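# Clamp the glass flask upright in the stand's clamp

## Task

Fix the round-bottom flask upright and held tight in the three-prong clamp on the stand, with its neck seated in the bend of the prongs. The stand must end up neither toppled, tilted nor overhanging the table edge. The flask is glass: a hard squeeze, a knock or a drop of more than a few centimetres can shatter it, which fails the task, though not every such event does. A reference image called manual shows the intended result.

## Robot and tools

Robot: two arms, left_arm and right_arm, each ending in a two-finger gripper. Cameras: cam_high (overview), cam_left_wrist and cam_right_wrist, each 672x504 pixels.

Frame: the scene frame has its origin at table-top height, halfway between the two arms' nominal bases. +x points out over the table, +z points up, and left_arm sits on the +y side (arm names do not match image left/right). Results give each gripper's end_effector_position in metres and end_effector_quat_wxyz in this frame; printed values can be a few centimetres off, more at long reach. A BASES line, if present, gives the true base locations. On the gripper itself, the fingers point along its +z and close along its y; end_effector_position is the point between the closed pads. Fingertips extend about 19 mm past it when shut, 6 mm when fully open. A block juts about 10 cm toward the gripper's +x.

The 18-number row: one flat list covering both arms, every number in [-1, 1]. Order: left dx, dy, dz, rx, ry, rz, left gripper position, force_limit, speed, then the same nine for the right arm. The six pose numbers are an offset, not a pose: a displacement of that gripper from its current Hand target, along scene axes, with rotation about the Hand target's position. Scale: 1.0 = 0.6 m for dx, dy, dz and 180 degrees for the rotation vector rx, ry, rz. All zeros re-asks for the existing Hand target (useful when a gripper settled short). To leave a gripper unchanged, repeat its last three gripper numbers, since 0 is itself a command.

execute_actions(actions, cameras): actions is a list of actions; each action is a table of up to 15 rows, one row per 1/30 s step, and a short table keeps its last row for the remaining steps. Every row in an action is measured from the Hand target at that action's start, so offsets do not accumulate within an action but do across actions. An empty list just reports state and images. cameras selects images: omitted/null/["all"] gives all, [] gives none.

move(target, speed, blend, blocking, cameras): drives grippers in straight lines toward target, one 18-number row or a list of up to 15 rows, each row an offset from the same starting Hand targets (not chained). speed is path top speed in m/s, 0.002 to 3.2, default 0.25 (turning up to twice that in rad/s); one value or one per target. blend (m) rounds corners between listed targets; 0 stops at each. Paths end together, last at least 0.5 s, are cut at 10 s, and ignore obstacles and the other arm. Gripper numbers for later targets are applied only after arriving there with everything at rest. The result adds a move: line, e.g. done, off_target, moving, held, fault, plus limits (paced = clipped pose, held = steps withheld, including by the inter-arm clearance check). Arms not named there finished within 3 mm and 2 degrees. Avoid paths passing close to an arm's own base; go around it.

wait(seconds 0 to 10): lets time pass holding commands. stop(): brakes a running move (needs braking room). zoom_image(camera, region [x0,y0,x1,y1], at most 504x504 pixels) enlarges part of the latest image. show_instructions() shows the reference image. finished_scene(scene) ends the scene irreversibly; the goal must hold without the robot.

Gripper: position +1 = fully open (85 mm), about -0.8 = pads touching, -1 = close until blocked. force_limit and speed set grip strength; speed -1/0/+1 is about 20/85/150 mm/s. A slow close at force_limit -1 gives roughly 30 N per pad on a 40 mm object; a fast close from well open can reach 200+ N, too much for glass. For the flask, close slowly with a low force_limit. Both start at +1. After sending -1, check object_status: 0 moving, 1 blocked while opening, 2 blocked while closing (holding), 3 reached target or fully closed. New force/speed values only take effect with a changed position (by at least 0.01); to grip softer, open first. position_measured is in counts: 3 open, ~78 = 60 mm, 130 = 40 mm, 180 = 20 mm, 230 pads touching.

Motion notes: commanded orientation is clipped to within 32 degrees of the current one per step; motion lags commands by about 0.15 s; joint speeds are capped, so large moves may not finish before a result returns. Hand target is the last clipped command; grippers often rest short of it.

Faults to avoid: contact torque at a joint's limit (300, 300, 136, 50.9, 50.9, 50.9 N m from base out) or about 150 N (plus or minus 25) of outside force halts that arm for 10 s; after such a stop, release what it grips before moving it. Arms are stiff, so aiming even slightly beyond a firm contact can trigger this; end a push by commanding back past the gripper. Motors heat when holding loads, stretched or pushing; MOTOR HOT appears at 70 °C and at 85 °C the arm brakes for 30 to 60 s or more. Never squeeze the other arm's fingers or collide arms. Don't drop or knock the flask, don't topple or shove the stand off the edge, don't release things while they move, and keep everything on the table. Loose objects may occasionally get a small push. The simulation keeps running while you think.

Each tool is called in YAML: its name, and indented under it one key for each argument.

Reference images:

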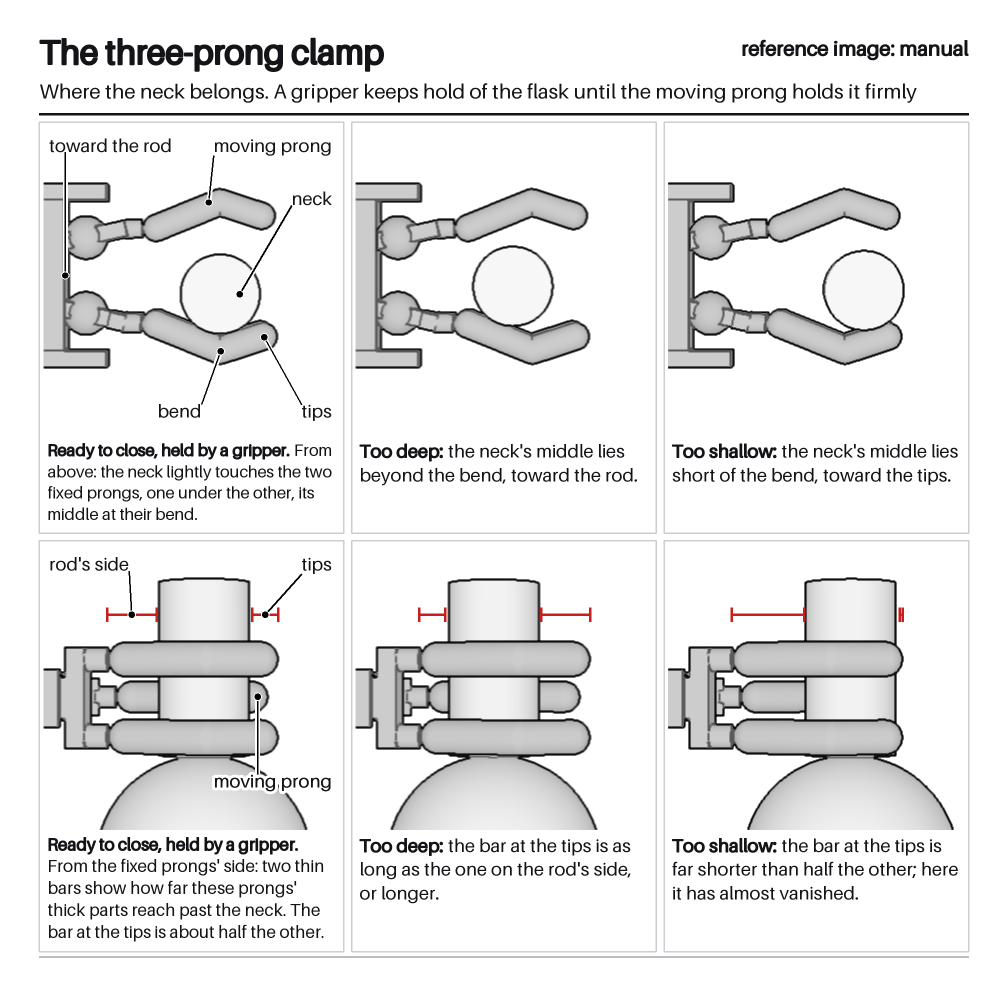

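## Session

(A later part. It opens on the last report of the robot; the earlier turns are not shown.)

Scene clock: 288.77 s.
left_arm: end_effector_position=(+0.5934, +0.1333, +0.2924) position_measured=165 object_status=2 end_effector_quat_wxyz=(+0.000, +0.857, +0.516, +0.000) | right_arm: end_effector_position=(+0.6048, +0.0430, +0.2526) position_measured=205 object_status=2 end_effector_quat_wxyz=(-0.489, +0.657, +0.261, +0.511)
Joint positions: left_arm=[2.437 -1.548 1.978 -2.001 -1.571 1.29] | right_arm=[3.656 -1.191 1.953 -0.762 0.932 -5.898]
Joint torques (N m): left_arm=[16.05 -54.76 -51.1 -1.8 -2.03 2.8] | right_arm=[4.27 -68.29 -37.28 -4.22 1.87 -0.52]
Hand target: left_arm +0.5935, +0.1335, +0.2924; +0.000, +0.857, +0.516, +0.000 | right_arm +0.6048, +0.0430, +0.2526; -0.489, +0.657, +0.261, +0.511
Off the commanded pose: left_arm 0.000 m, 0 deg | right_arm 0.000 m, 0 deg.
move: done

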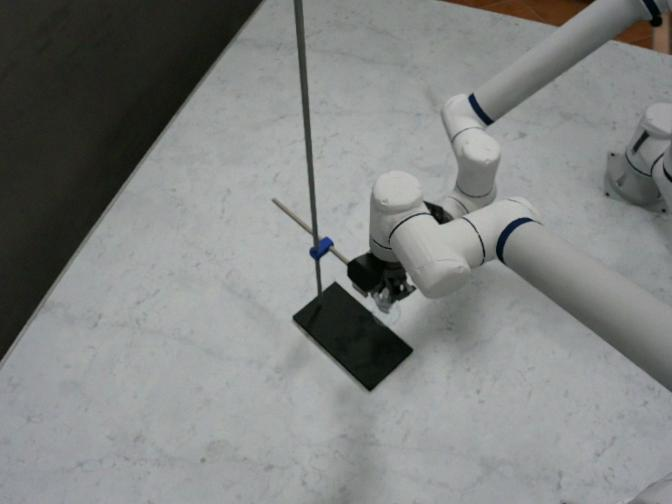

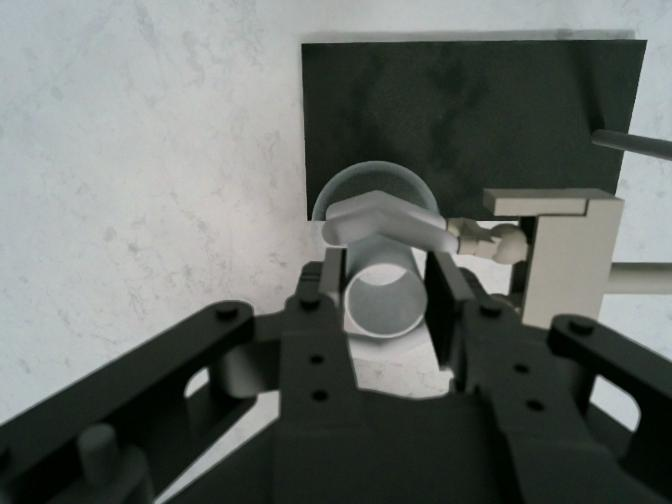

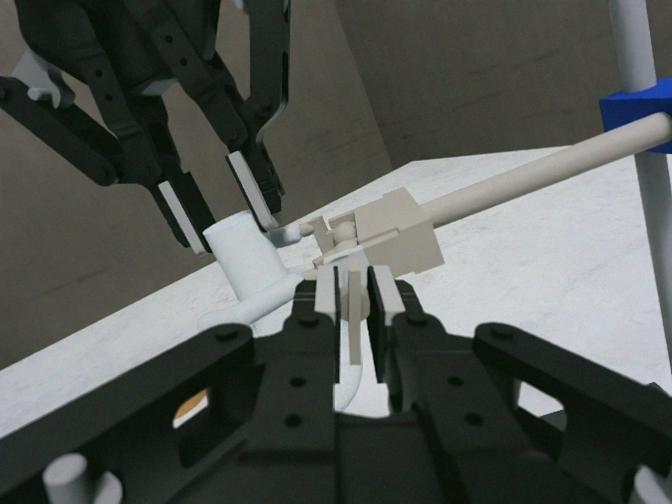

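move:
  target: [0.00078, 0.00147, 0, 0, 0, 0, -1, -1, -1, 0, 0, 0, 0, 0, 0, -1, -1, -1]
  speed: 0.01
  cameras: ["cam_high", "cam_left_wrist", "cam_right_wrist"]

zoom_image:
  camera: "cam_left_wrist"
  region: [300, 140, 552, 350]

Scene clock: 290.63 s.
left_arm: end_effector_position=(+0.5940, +0.1343, +0.2924) position_measured=165 object_status=2 end_effector_quat_wxyz=(+0.000, +0.857, +0.516, +0.000) | right_arm: end_effector_position=(+0.6048, +0.0430, +0.2526) position_measured=205 object_status=2 end_effector_quat_wxyz=(-0.489, +0.657, +0.261, +0.511)
Joint positions: left_arm=[2.439 -1.548 1.978 -2.001 -1.571 1.291] | right_arm=[3.656 -1.191 1.953 -0.762 0.932 -5.898]
Joint torques (N m): left_arm=[14.62 -59.73 -55.42 -1.81 -2.5 2.6] | right_arm=[4.78 -67.45 -37.79 -4.3 1.82 -0.53]
Hand target: left_arm +0.5940, +0.1343, +0.2924; +0.000, +0.857, +0.516, +0.000 | right_arm +0.6048, +0.0430, +0.2526; -0.489, +0.657, +0.261, +0.511
Off the commanded pose: left_arm 0.000 m, 0 deg | right_arm 0.000 m, 0 deg.
move: done

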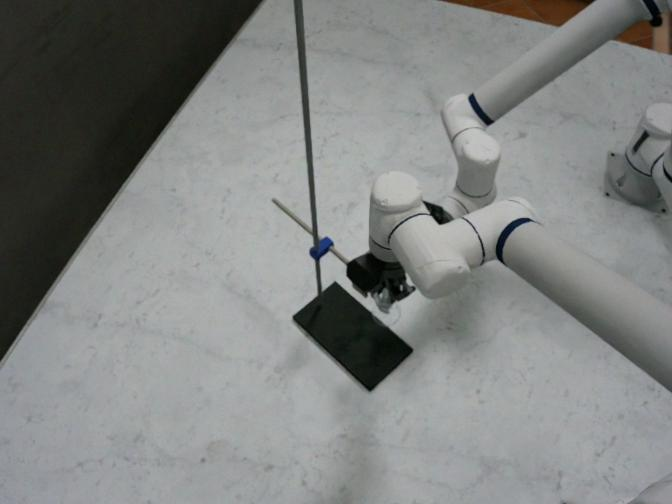

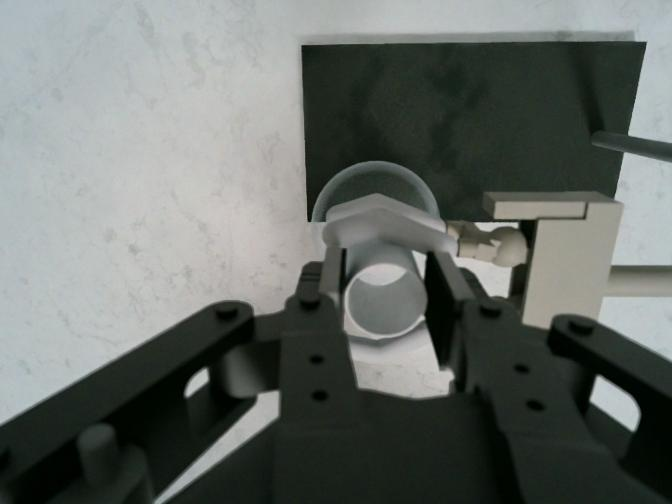

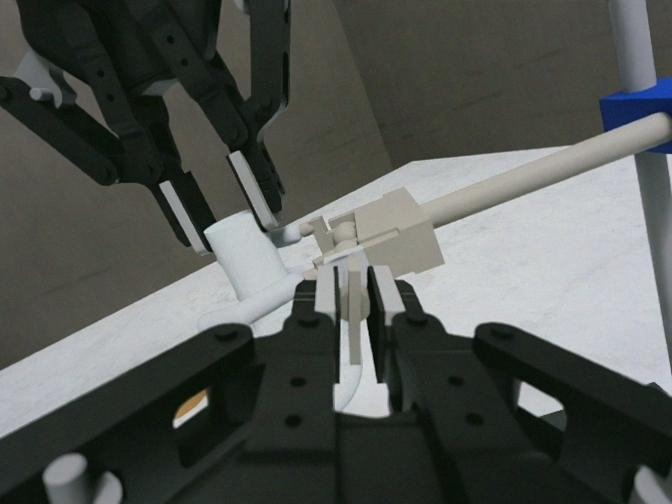

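Scaled by 2.000.

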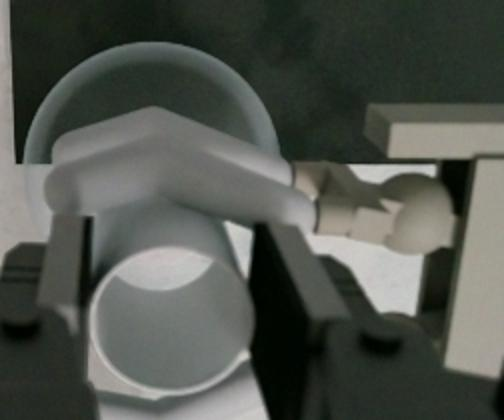

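move:
  target: [0.00078, 0.00147, 0, 0, 0, 0, -1, -1, -1, 0, 0, 0, 0, 0, 0, -1, -1, -1]
  speed: 0.01
  cameras: ["cam_high", "cam_left_wrist"]

zoom_image:
  camera: "cam_left_wrist"
  region: [300, 140, 552, 350]

zoom_image:
  camera: "cam_high"
  region: [340, 260, 430, 340]

Scene clock: 293.33 s.
left_arm: end_effector_position=(+0.5944, +0.1352, +0.2924) position_measured=165 object_status=2 end_effector_quat_wxyz=(+0.000, +0.857, +0.516, +0.000) | right_arm: end_effector_position=(+0.6048, +0.0430, +0.2526) position_measured=205 object_status=2 end_effector_quat_wxyz=(-0.489, +0.657, +0.261, +0.511)
Joint positions: left_arm=[2.441 -1.548 1.978 -2.001 -1.571 1.293] | right_arm=[3.656 -1.191 1.953 -0.762 0.932 -5.898]
Joint torques (N m): left_arm=[18.39 -56.98 -51.74 -2.8 -0.28 2.87] | right_arm=[5.28 -67.47 -37.61 -4.3 2.11 -0.43]
Hand target: left_arm +0.5945, +0.1352, +0.2924; +0.000, +0.857, +0.516, +0.000 | right_arm +0.6048, +0.0430, +0.2526; -0.489, +0.657, +0.261, +0.511
Off the commanded pose: left_arm 0.000 m, 0 deg | right_arm 0.000 m, 0 deg.
move: done
Images, in order (width x height): cam_high 672x504, cam_left_wrist 672x504.

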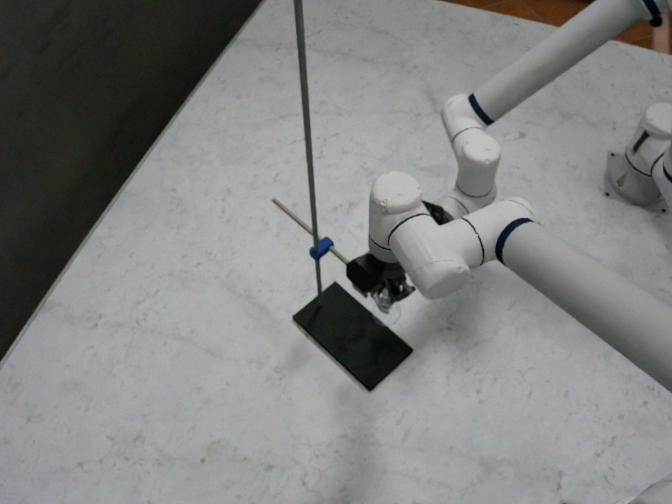

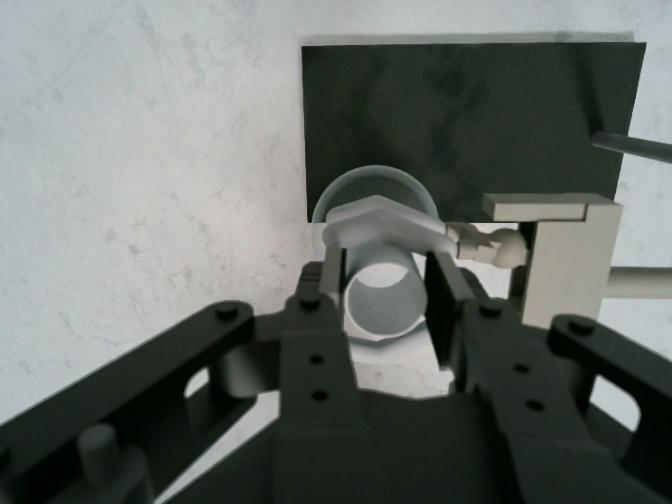

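Scaled by 2.000.

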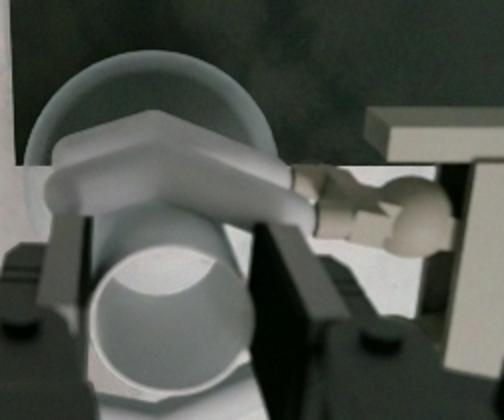

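Scaled by 5.600.

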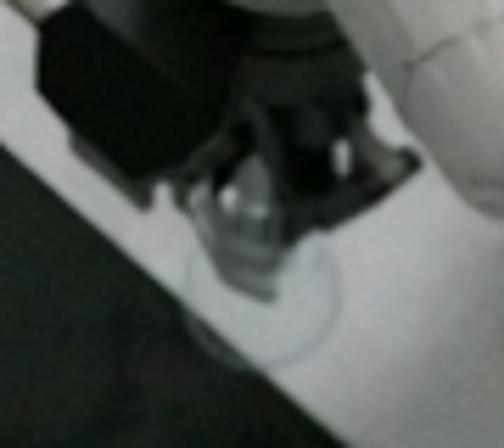

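move:
  target: [-0.0007, -0.00132, 0, 0, 0, 0, -1, -1, -1, 0, 0, 0, 0, 0, 0, -1, -1, -1]
  speed: 0.01
  cameras: ["cam_high", "cam_left_wrist"]

zoom_image:
  camera: "cam_left_wrist"
  region: [300, 140, 552, 350]

Scene clock: 300.17 s.
left_arm: end_effector_position=(+0.5941, +0.1345, +0.2924) position_measured=165 object_status=2 end_effector_quat_wxyz=(+0.000, +0.857, +0.516, +0.000) | right_arm: end_effector_position=(+0.6048, +0.0430, +0.2526) position_measured=205 object_status=2 end_effector_quat_wxyz=(-0.489, +0.657, +0.261, +0.511)
Joint positions: left_arm=[2.439 -1.548 1.978 -2.001 -1.571 1.292] | right_arm=[3.656 -1.191 1.953 -0.762 0.932 -5.898]
Joint torques (N m): left_arm=[-12.33 -37.37 -52.92 -3.57 2.17 -3.57] | right_arm=[4.56 -66.14 -37.06 -4.13 1.66 -0.38]
Hand target: left_arm +0.5940, +0.1344, +0.2924; +0.000, +0.857, +0.516, +0.000 | right_arm +0.6048, +0.0430, +0.2526; -0.489, +0.657, +0.261, +0.511
Off the commanded pose: left_arm 0.000 m, 0 deg | right_arm 0.000 m, 0 deg.
move: done
Images, in order (width x height): cam_high 672x504, cam_left_wrist 672x504.

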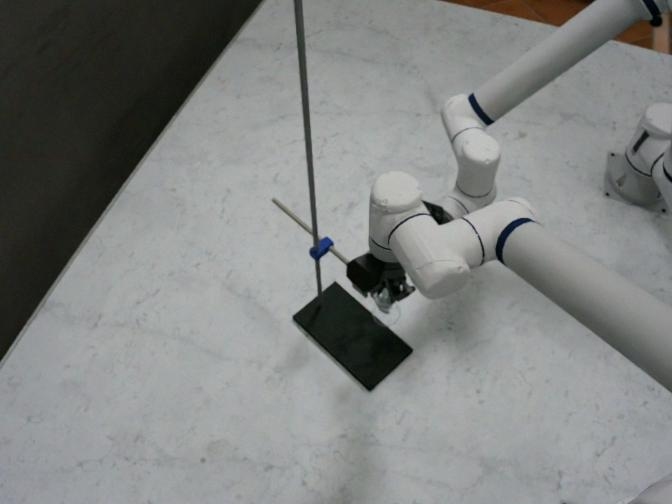

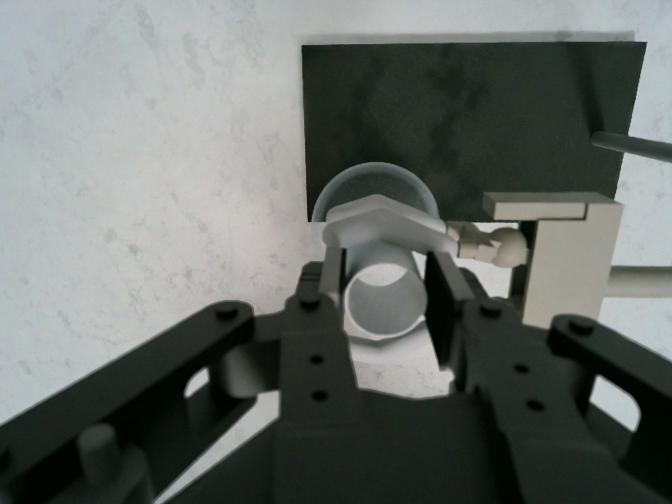

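Scaled by 2.000.

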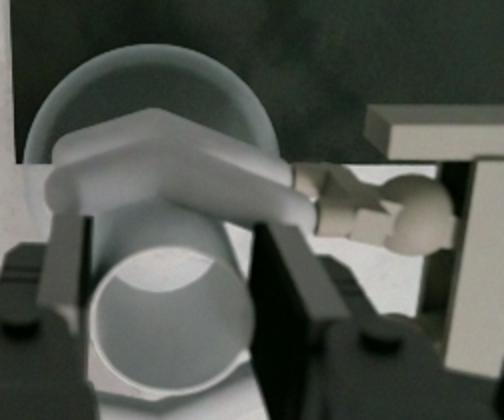

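move:
  target:
    - [0, 0, 0, 0, 0, 0, -1, -1, -1, 0, 0, 0, 0.3128, 0.6818, 0, -1, -1, -1]
    - [0, 0, 0, 0, 0, 0, -1, -1, -1, 0, 0, 0, -0.2085, -0.4545, 0, -1, -1, -1]
    - [0, 0, 0, 0, 0, 0, -1, -1, -1, 0, 0, 0, 0.1043, 0.2273, 0, -1, -1, -1]
    - [0, 0, 0, 0, 0, 0, -1, -1, -1, 0, 0, 0, 0.416, 0.907, 0, -1, -1, -1]
  speed: 0.65

zoom_image:
  camera: "cam_left_wrist"
  region: [300, 140, 552, 350]

zoom_image:
  camera: "cam_high"
  region: [340, 230, 450, 340]

Scene clock: 311.30 s.
left_arm: end_effector_position=(+0.5940, +0.1344, +0.2924) position_measured=165 object_status=2 end_effector_quat_wxyz=(+0.000, +0.857, +0.516, +0.000) | right_arm: end_effector_position=(+0.6049, +0.0430, +0.2526) position_measured=205 object_status=2 end_effector_quat_wxyz=(+0.513, -0.263, +0.657, +0.487)
Joint positions: left_arm=[2.439 -1.548 1.978 -2.001 -1.571 1.292] | right_arm=[3.656 -1.192 1.952 -0.759 0.931 3.519]
Joint torques (N m): left_arm=[-4.84 -33.11 -57.24 -2.84 3.78 -2.77] | right_arm=[7.85 -56.58 -15.96 -3.83 1.2 3.4]
Hand target: left_arm +0.5940, +0.1344, +0.2924; +0.000, +0.857, +0.516, +0.000 | right_arm +0.6048, +0.0430, +0.2526; +0.512, -0.263, +0.657, +0.487
Off the commanded pose: left_arm 0.000 m, 0 deg | right_arm 0.000 m, 0 deg.
move: done

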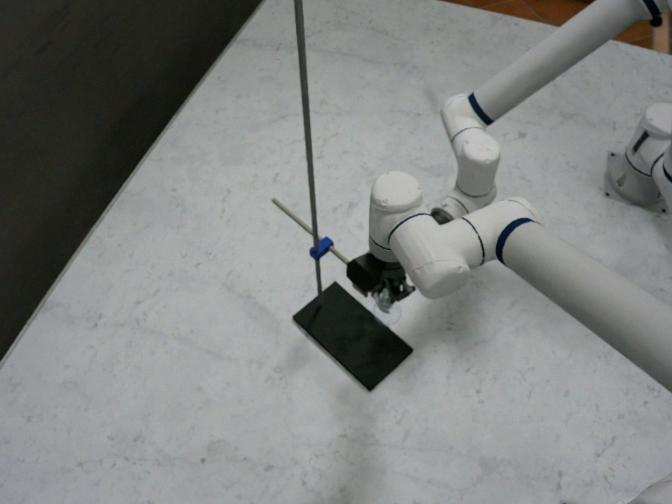

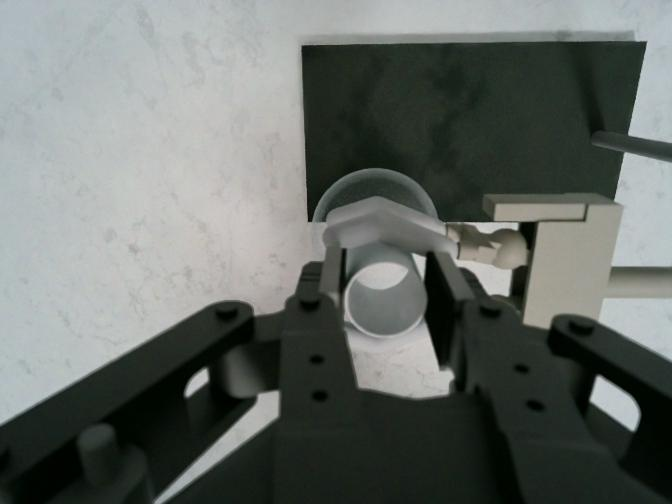

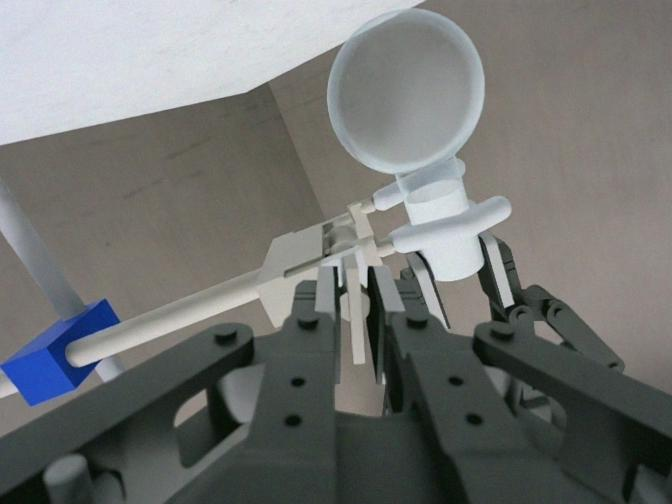

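Scaled by 2.000.

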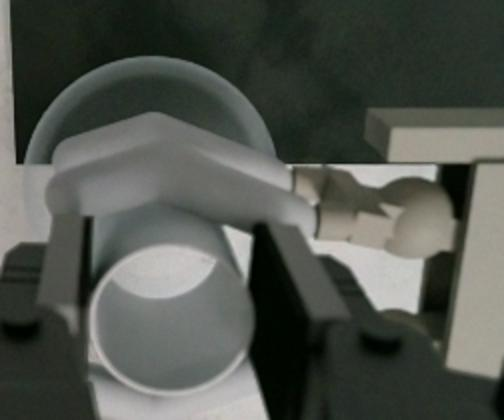

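Scaled by 4.582.

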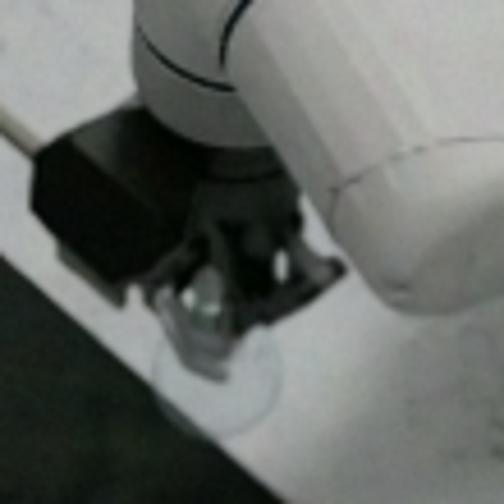

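zoom_image:
  camera: "cam_right_wrist"
  region: [300, 120, 560, 380]

Scaled by 1.938.

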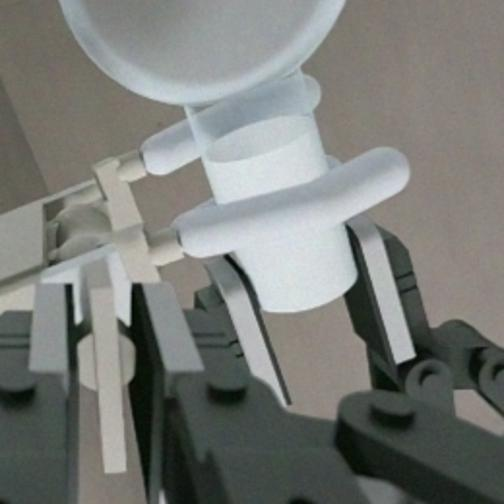

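move:
  target: [-0.00125, -0.00236, 0.005, 0, 0, 0, -1, -1, -1, 0, 0, 0, 0, 0, 0, -1, -1, -1]
  speed: 0.01

zoom_image:
  camera: "cam_left_wrist"
  region: [300, 140, 552, 350]

zoom_image:
  camera: "cam_right_wrist"
  region: [300, 0, 560, 380]

Scene clock: 330.83 s.
left_arm: end_effector_position=(+0.5934, +0.1331, +0.2952) position_measured=165 object_status=2 end_effector_quat_wxyz=(+0.000, +0.857, +0.516, +0.000) | right_arm: end_effector_position=(+0.6048, +0.0430, +0.2526) position_measured=205 object_status=2 end_effector_quat_wxyz=(+0.512, -0.263, +0.657, +0.487)
Joint positions: left_arm=[2.437 -1.55 1.974 -1.995 -1.571 1.29] | right_arm=[3.656 -1.192 1.952 -0.759 0.931 3.519]
Joint torques (N m): left_arm=[-13.78 -58.66 -67.77 -1.69 1.82 -3.07] | right_arm=[5.47 -57.33 -19.11 -2.86 0.62 2.85]
Hand target: left_arm +0.5933, +0.1330, +0.2954; +0.000, +0.857, +0.516, +0.000 | right_arm +0.6048, +0.0430, +0.2526; +0.512, -0.263, +0.657, +0.487
Off the commanded pose: left_arm 0.000 m, 0 deg | right_arm 0.000 m, 0 deg.
move: done

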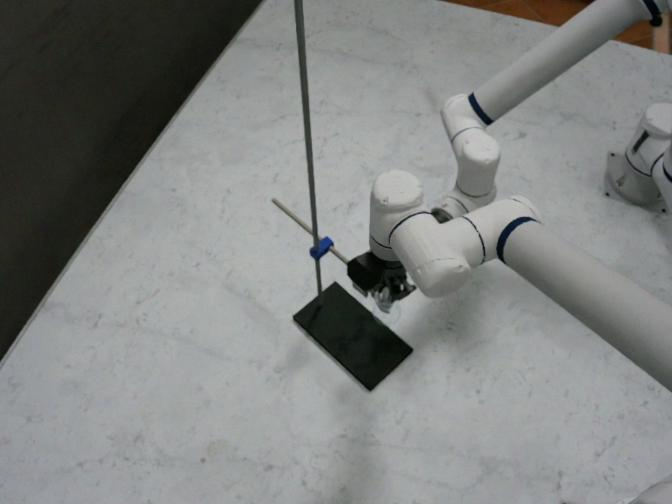

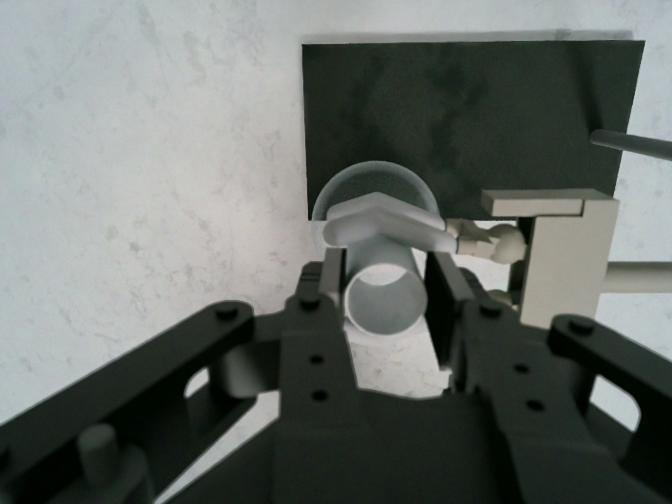

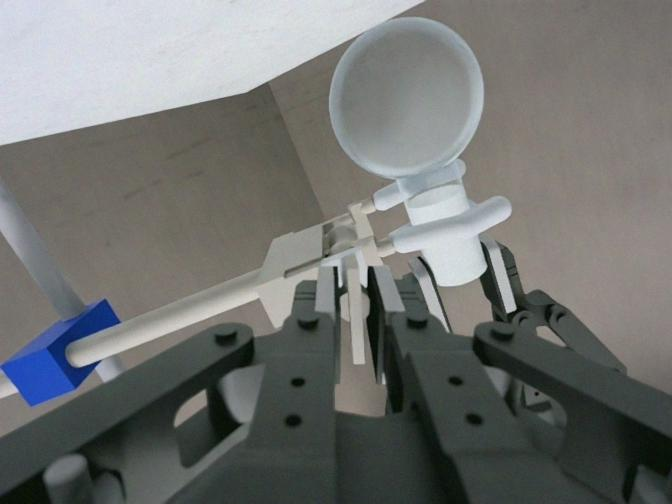

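Scaled by 2.000.

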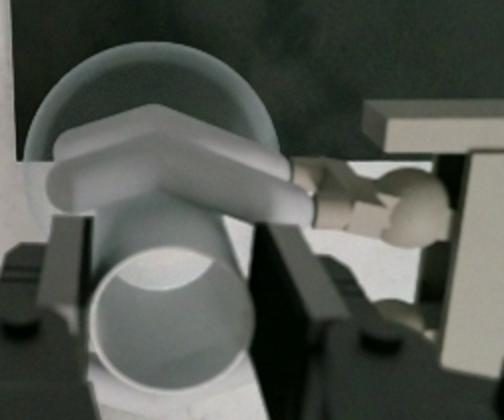

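Scaled by 1.326.

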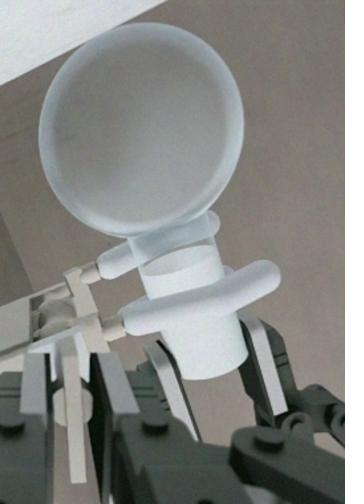

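zoom_image:
  camera: "cam_high"
  region: [350, 270, 420, 340]

zoom_image:
  camera: "cam_right_wrist"
  region: [320, 140, 540, 320]

Scaled by 7.200.

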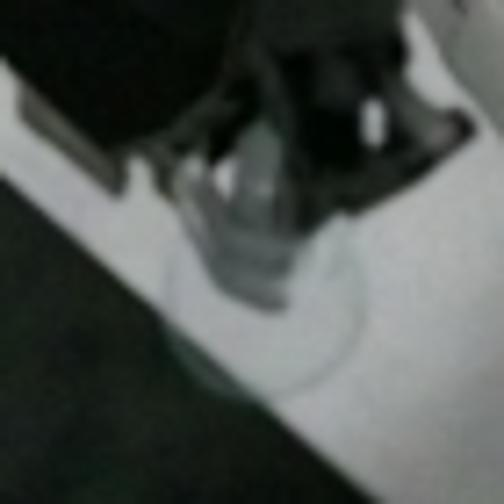

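Scaled by 2.291.

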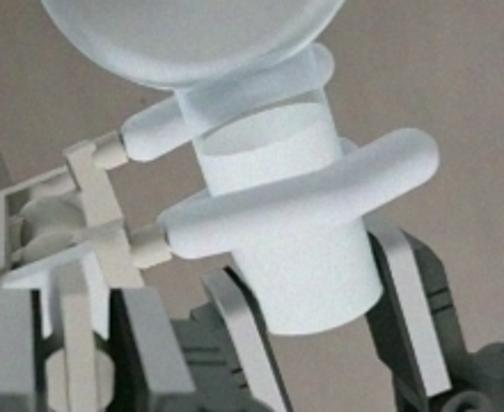

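move:
  target: [-0.00147, 0.00078, 0, 0, 0, 0, -1, -1, -1, 0, 0, 0, 0, 0, 0, 0.1, -1, -1]
  speed: 0.02

zoom_image:
  camera: "cam_right_wrist"
  region: [220, 140, 540, 440]

zoom_image:
  camera: "cam_left_wrist"
  region: [300, 140, 552, 350]

Scene clock: 342.10 s.
left_arm: end_effector_position=(+0.5924, +0.1335, +0.2954) position_measured=165 object_status=2 end_effector_quat_wxyz=(+0.000, +0.857, +0.516, +0.000) | right_arm: end_effector_position=(+0.6048, +0.0430, +0.2526) position_measured=117 object_status=0 end_effector_quat_wxyz=(+0.512, -0.263, +0.657, +0.487)
Joint positions: left_arm=[2.437 -1.552 1.976 -1.995 -1.571 1.289] | right_arm=[3.656 -1.192 1.952 -0.759 0.931 3.519]
Joint torques (N m): left_arm=[-8.36 -60.87 -54.6 -5.57 -1.5 -3.41] | right_arm=[5.81 -57.68 -27.51 -3.27 1.02 2.89]
Hand target: left_arm +0.5924, +0.1335, +0.2954; +0.000, +0.857, +0.516, +0.000 | right_arm +0.6048, +0.0430, +0.2526; +0.512, -0.263, +0.657, +0.487
Off the commanded pose: left_arm 0.000 m, 0 deg | right_arm 0.000 m, 0 deg.
move: done

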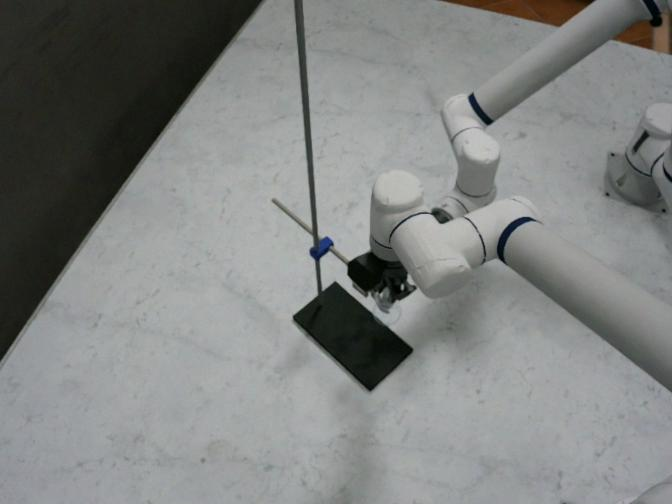

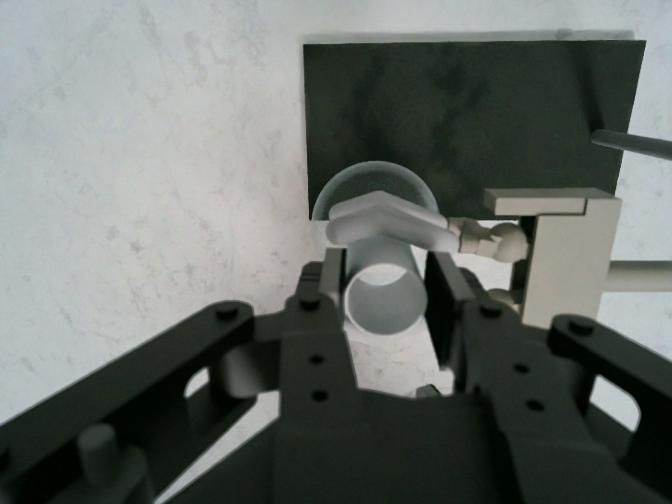

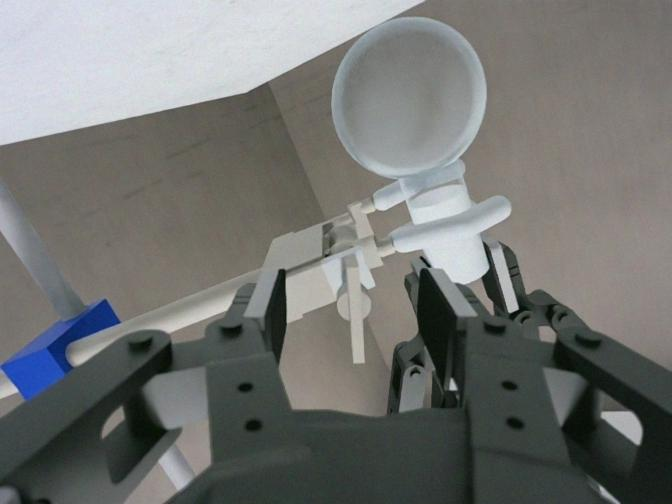

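Scaled by 1.575.

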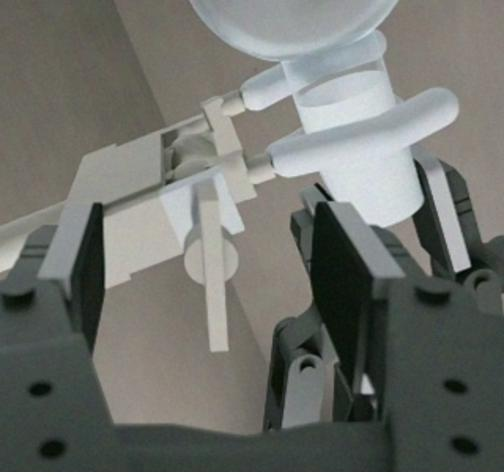

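Scaled by 2.000.

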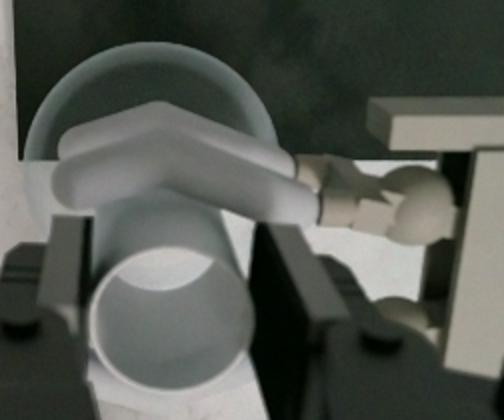

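zoom_image:
  camera: "cam_right_wrist"
  region: [230, 230, 500, 430]

Scaled by 1.867.

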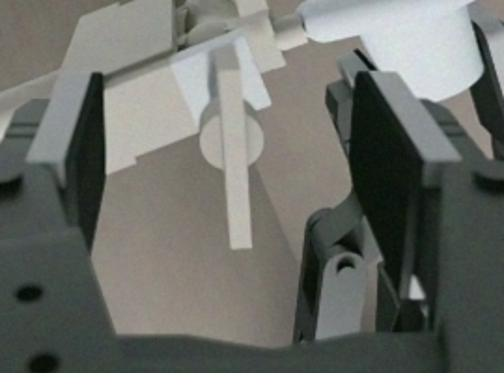

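move:
  target:
    - [0, 0, 0, 0, 0, 0, -1, -1, -1, 0, 0, 0, -0.3147, -0.6854, 0, 0.1, -1, -1]
    - [0, 0, 0, 0, 0, 0, -1, -1, -1, 0, 0, 0, 0.2061, 0.4488, 0, 0.1, -1, -1]
    - [0, 0, 0, 0, 0, 0, -1, -1, -1, 0, 0, 0, -0.1086, -0.2365, 0, 0.1, -1, -1]
    - [0, 0, 0, 0, 0, 0, -1, -1, -1, 0, 0, 0, 0.4122, 0.8977, 0, 0.1, -1, -1]
  speed: 0.7

zoom_image:
  camera: "cam_right_wrist"
  region: [150, 140, 530, 440]

Scene clock: 358.30 s.
left_arm: end_effector_position=(+0.5924, +0.1335, +0.2954) position_measured=165 object_status=2 end_effector_quat_wxyz=(+0.000, +0.857, +0.516, +0.000) | right_arm: end_effector_position=(+0.6048, +0.0430, +0.2526) position_measured=117 object_status=3 end_effector_quat_wxyz=(-0.477, +0.651, +0.275, +0.522)
Joint positions: left_arm=[2.437 -1.552 1.976 -1.995 -1.571 1.289] | right_arm=[3.656 -1.192 1.953 -0.762 0.934 -5.942]
Joint torques (N m): left_arm=[-6.24 -56.83 -63.42 -2.17 -0.65 -3.14] | right_arm=[7.69 -72.29 -37.55 1.32 2 -2.09]
Hand target: left_arm +0.5924, +0.1335, +0.2954; +0.000, +0.857, +0.516, +0.000 | right_arm +0.6048, +0.0430, +0.2526; -0.477, +0.651, +0.275, +0.522
Off the commanded pose: left_arm 0.000 m, 0 deg | right_arm 0.000 m, 0 deg.
move: done

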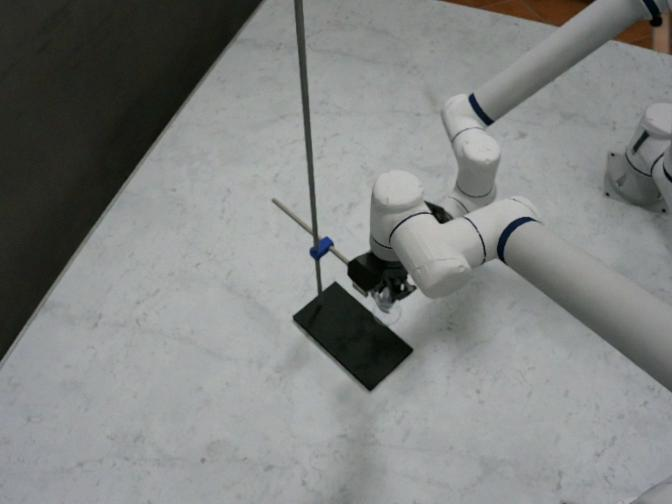

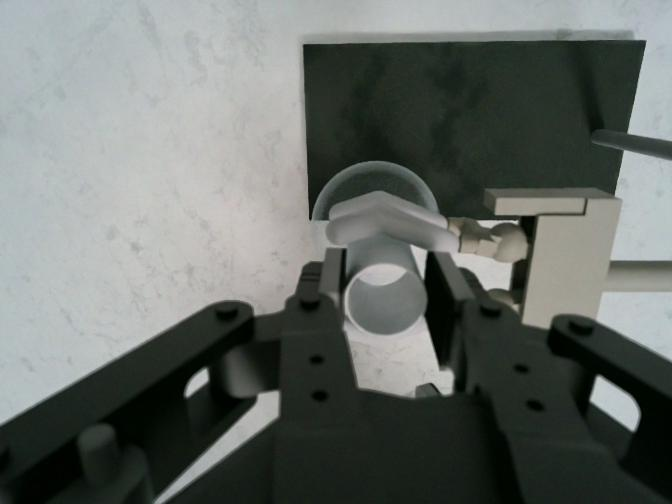

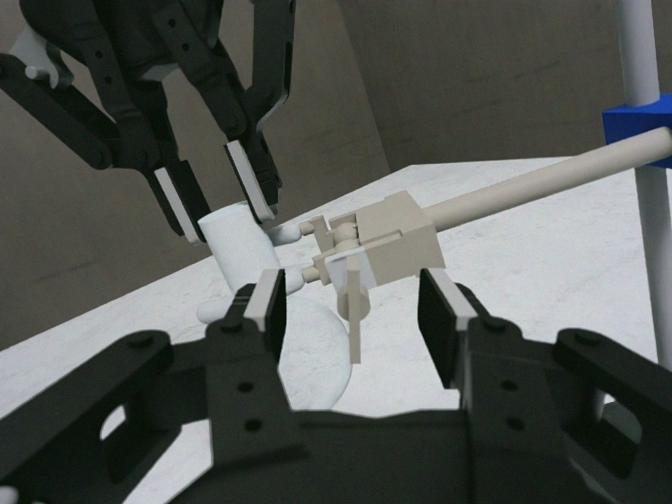

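Scaled by 1.326.

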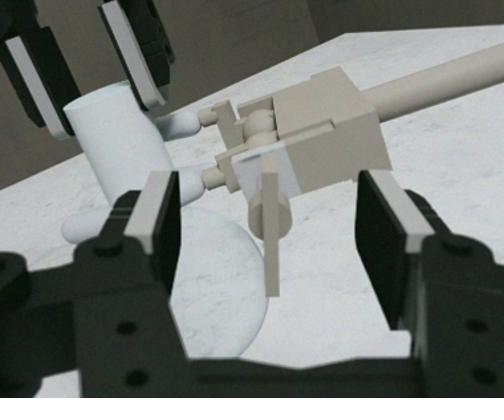

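move:
  target: [0, 0, 0, 0, 0, 0, -1, -1, -1, 0, 0, 0, 0, 0, 0, -1, -1, -1]
  speed: 0.1

zoom_image:
  camera: "cam_right_wrist"
  region: [150, 140, 530, 440]

zoom_image:
  camera: "cam_left_wrist"
  region: [300, 140, 552, 350]

Scene clock: 362.03 s.
left_arm: end_effector_position=(+0.5924, +0.1335, +0.2954) position_measured=165 object_status=2 end_effector_quat_wxyz=(+0.000, +0.857, +0.516, +0.000) | right_arm: end_effector_position=(+0.6048, +0.0430, +0.2526) position_measured=205 object_status=0 end_effector_quat_wxyz=(-0.477, +0.651, +0.275, +0.522)
Joint positions: left_arm=[2.437 -1.552 1.976 -1.995 -1.571 1.289] | right_arm=[3.656 -1.192 1.953 -0.762 0.934 -5.943]
Joint torques (N m): left_arm=[-4.22 -56.71 -61.6 -1.01 -0.25 -2.97] | right_arm=[7.92 -72.64 -36.06 0.06 1.67 -1.66]
Hand target: left_arm +0.5924, +0.1335, +0.2954; +0.000, +0.857, +0.516, +0.000 | right_arm +0.6048, +0.0430, +0.2526; -0.477, +0.651, +0.275, +0.522
Off the commanded pose: left_arm 0.000 m, 0 deg | right_arm 0.000 m, 0 deg.
move: done

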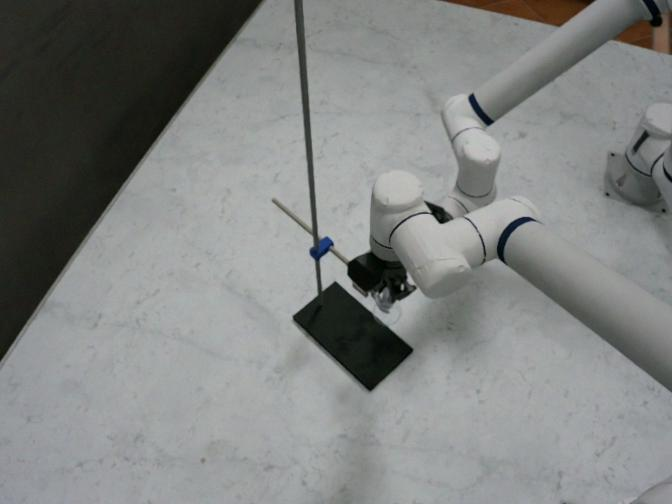

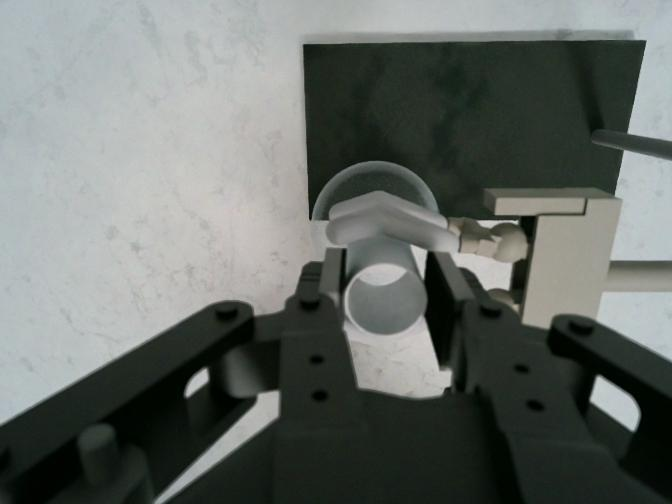

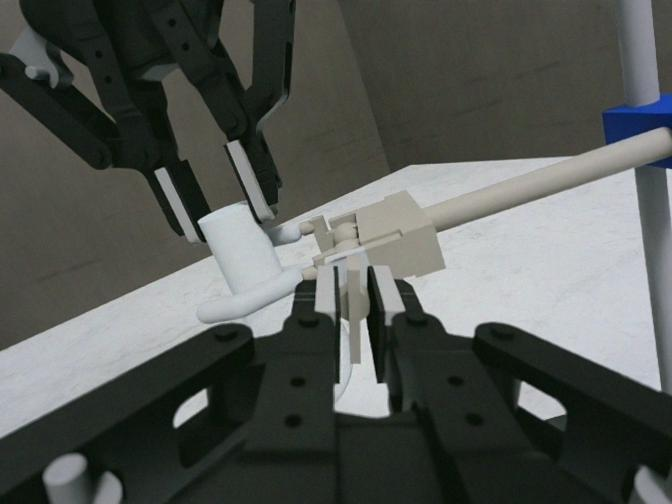

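Scaled by 1.326.

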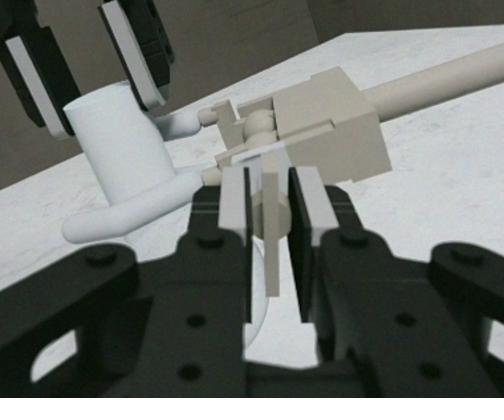

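Scaled by 2.000.

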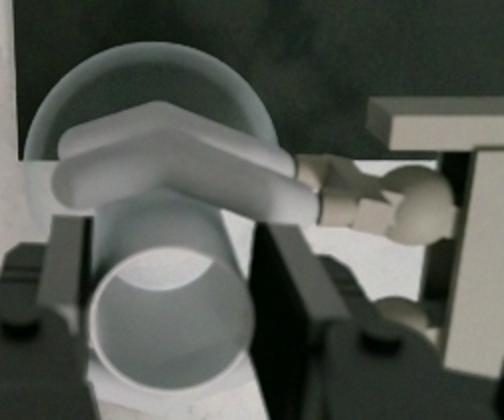

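move:
  target:
    - [0, 0, 0, 0, 0, 0, -1, -1, -1, 0, 0, 0, 0.3128, 0.6818, 0, -1, -1, -1]
    - [0, 0, 0, 0, 0, 0, -1, -1, -1, 0, 0, 0, -0.2085, -0.4545, 0, -1, -1, -1]
  speed: 0.5

zoom_image:
  camera: "cam_left_wrist"
  region: [300, 140, 552, 350]

zoom_image:
  camera: "cam_right_wrist"
  region: [150, 60, 530, 440]

Scene clock: 371.73 s.
left_arm: end_effector_position=(+0.5924, +0.1335, +0.2954) position_measured=165 object_status=2 end_effector_quat_wxyz=(+0.000, +0.857, +0.516, +0.000) | right_arm: end_effector_position=(+0.6048, +0.0430, +0.2526) position_measured=205 object_status=2 end_effector_quat_wxyz=(+0.032, +0.265, +0.655, +0.707)
Joint positions: left_arm=[2.437 -1.552 1.976 -1.995 -1.571 1.289] | right_arm=[3.656 -1.191 1.953 -0.763 0.931 -1.23]
Joint torques (N m): left_arm=[-4.42 -52.65 -58.33 -1.41 0.52 -2.19] | right_arm=[8.5 -56.35 -18.59 -4.35 1.56 3.21]
Hand target: left_arm +0.5924, +0.1335, +0.2954; +0.000, +0.857, +0.516, +0.000 | right_arm +0.6048, +0.0430, +0.2526; +0.032, +0.265, +0.655, +0.707
Off the commanded pose: left_arm 0.000 m, 0 deg | right_arm 0.000 m, 0 deg.
move: done

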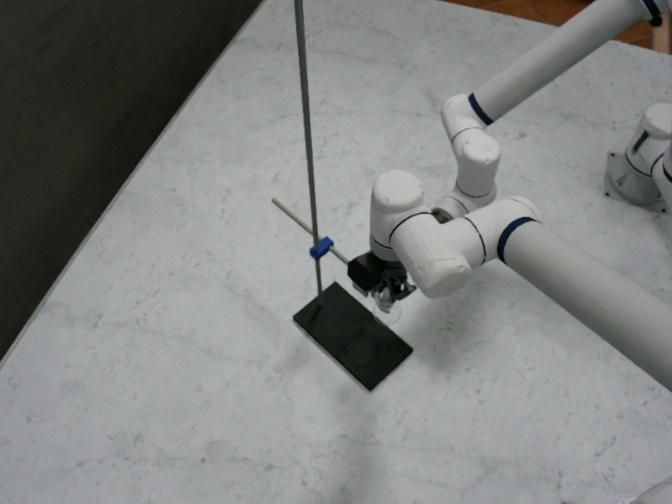

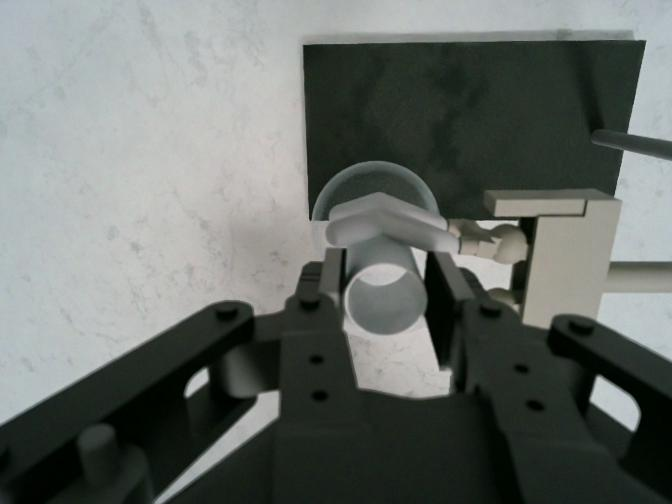

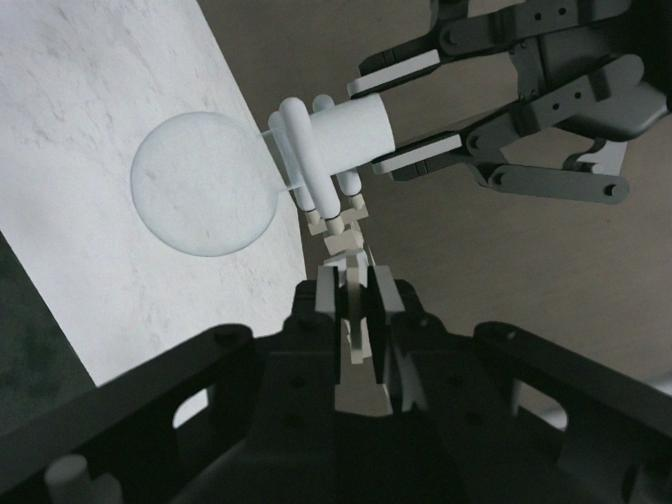

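Scaled by 2.000.

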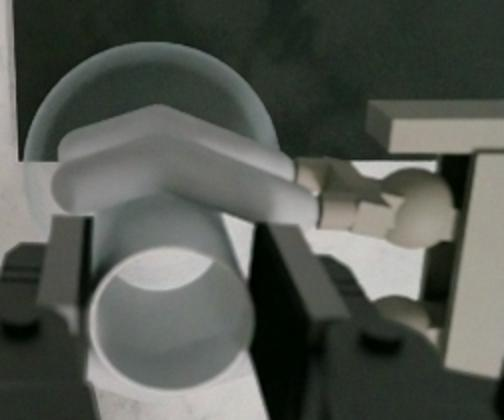

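Scaled by 1.326.

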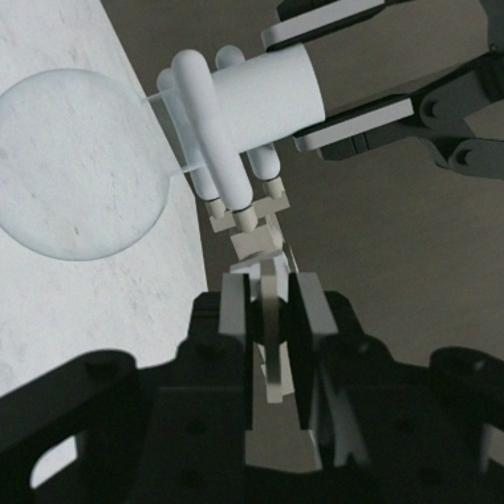

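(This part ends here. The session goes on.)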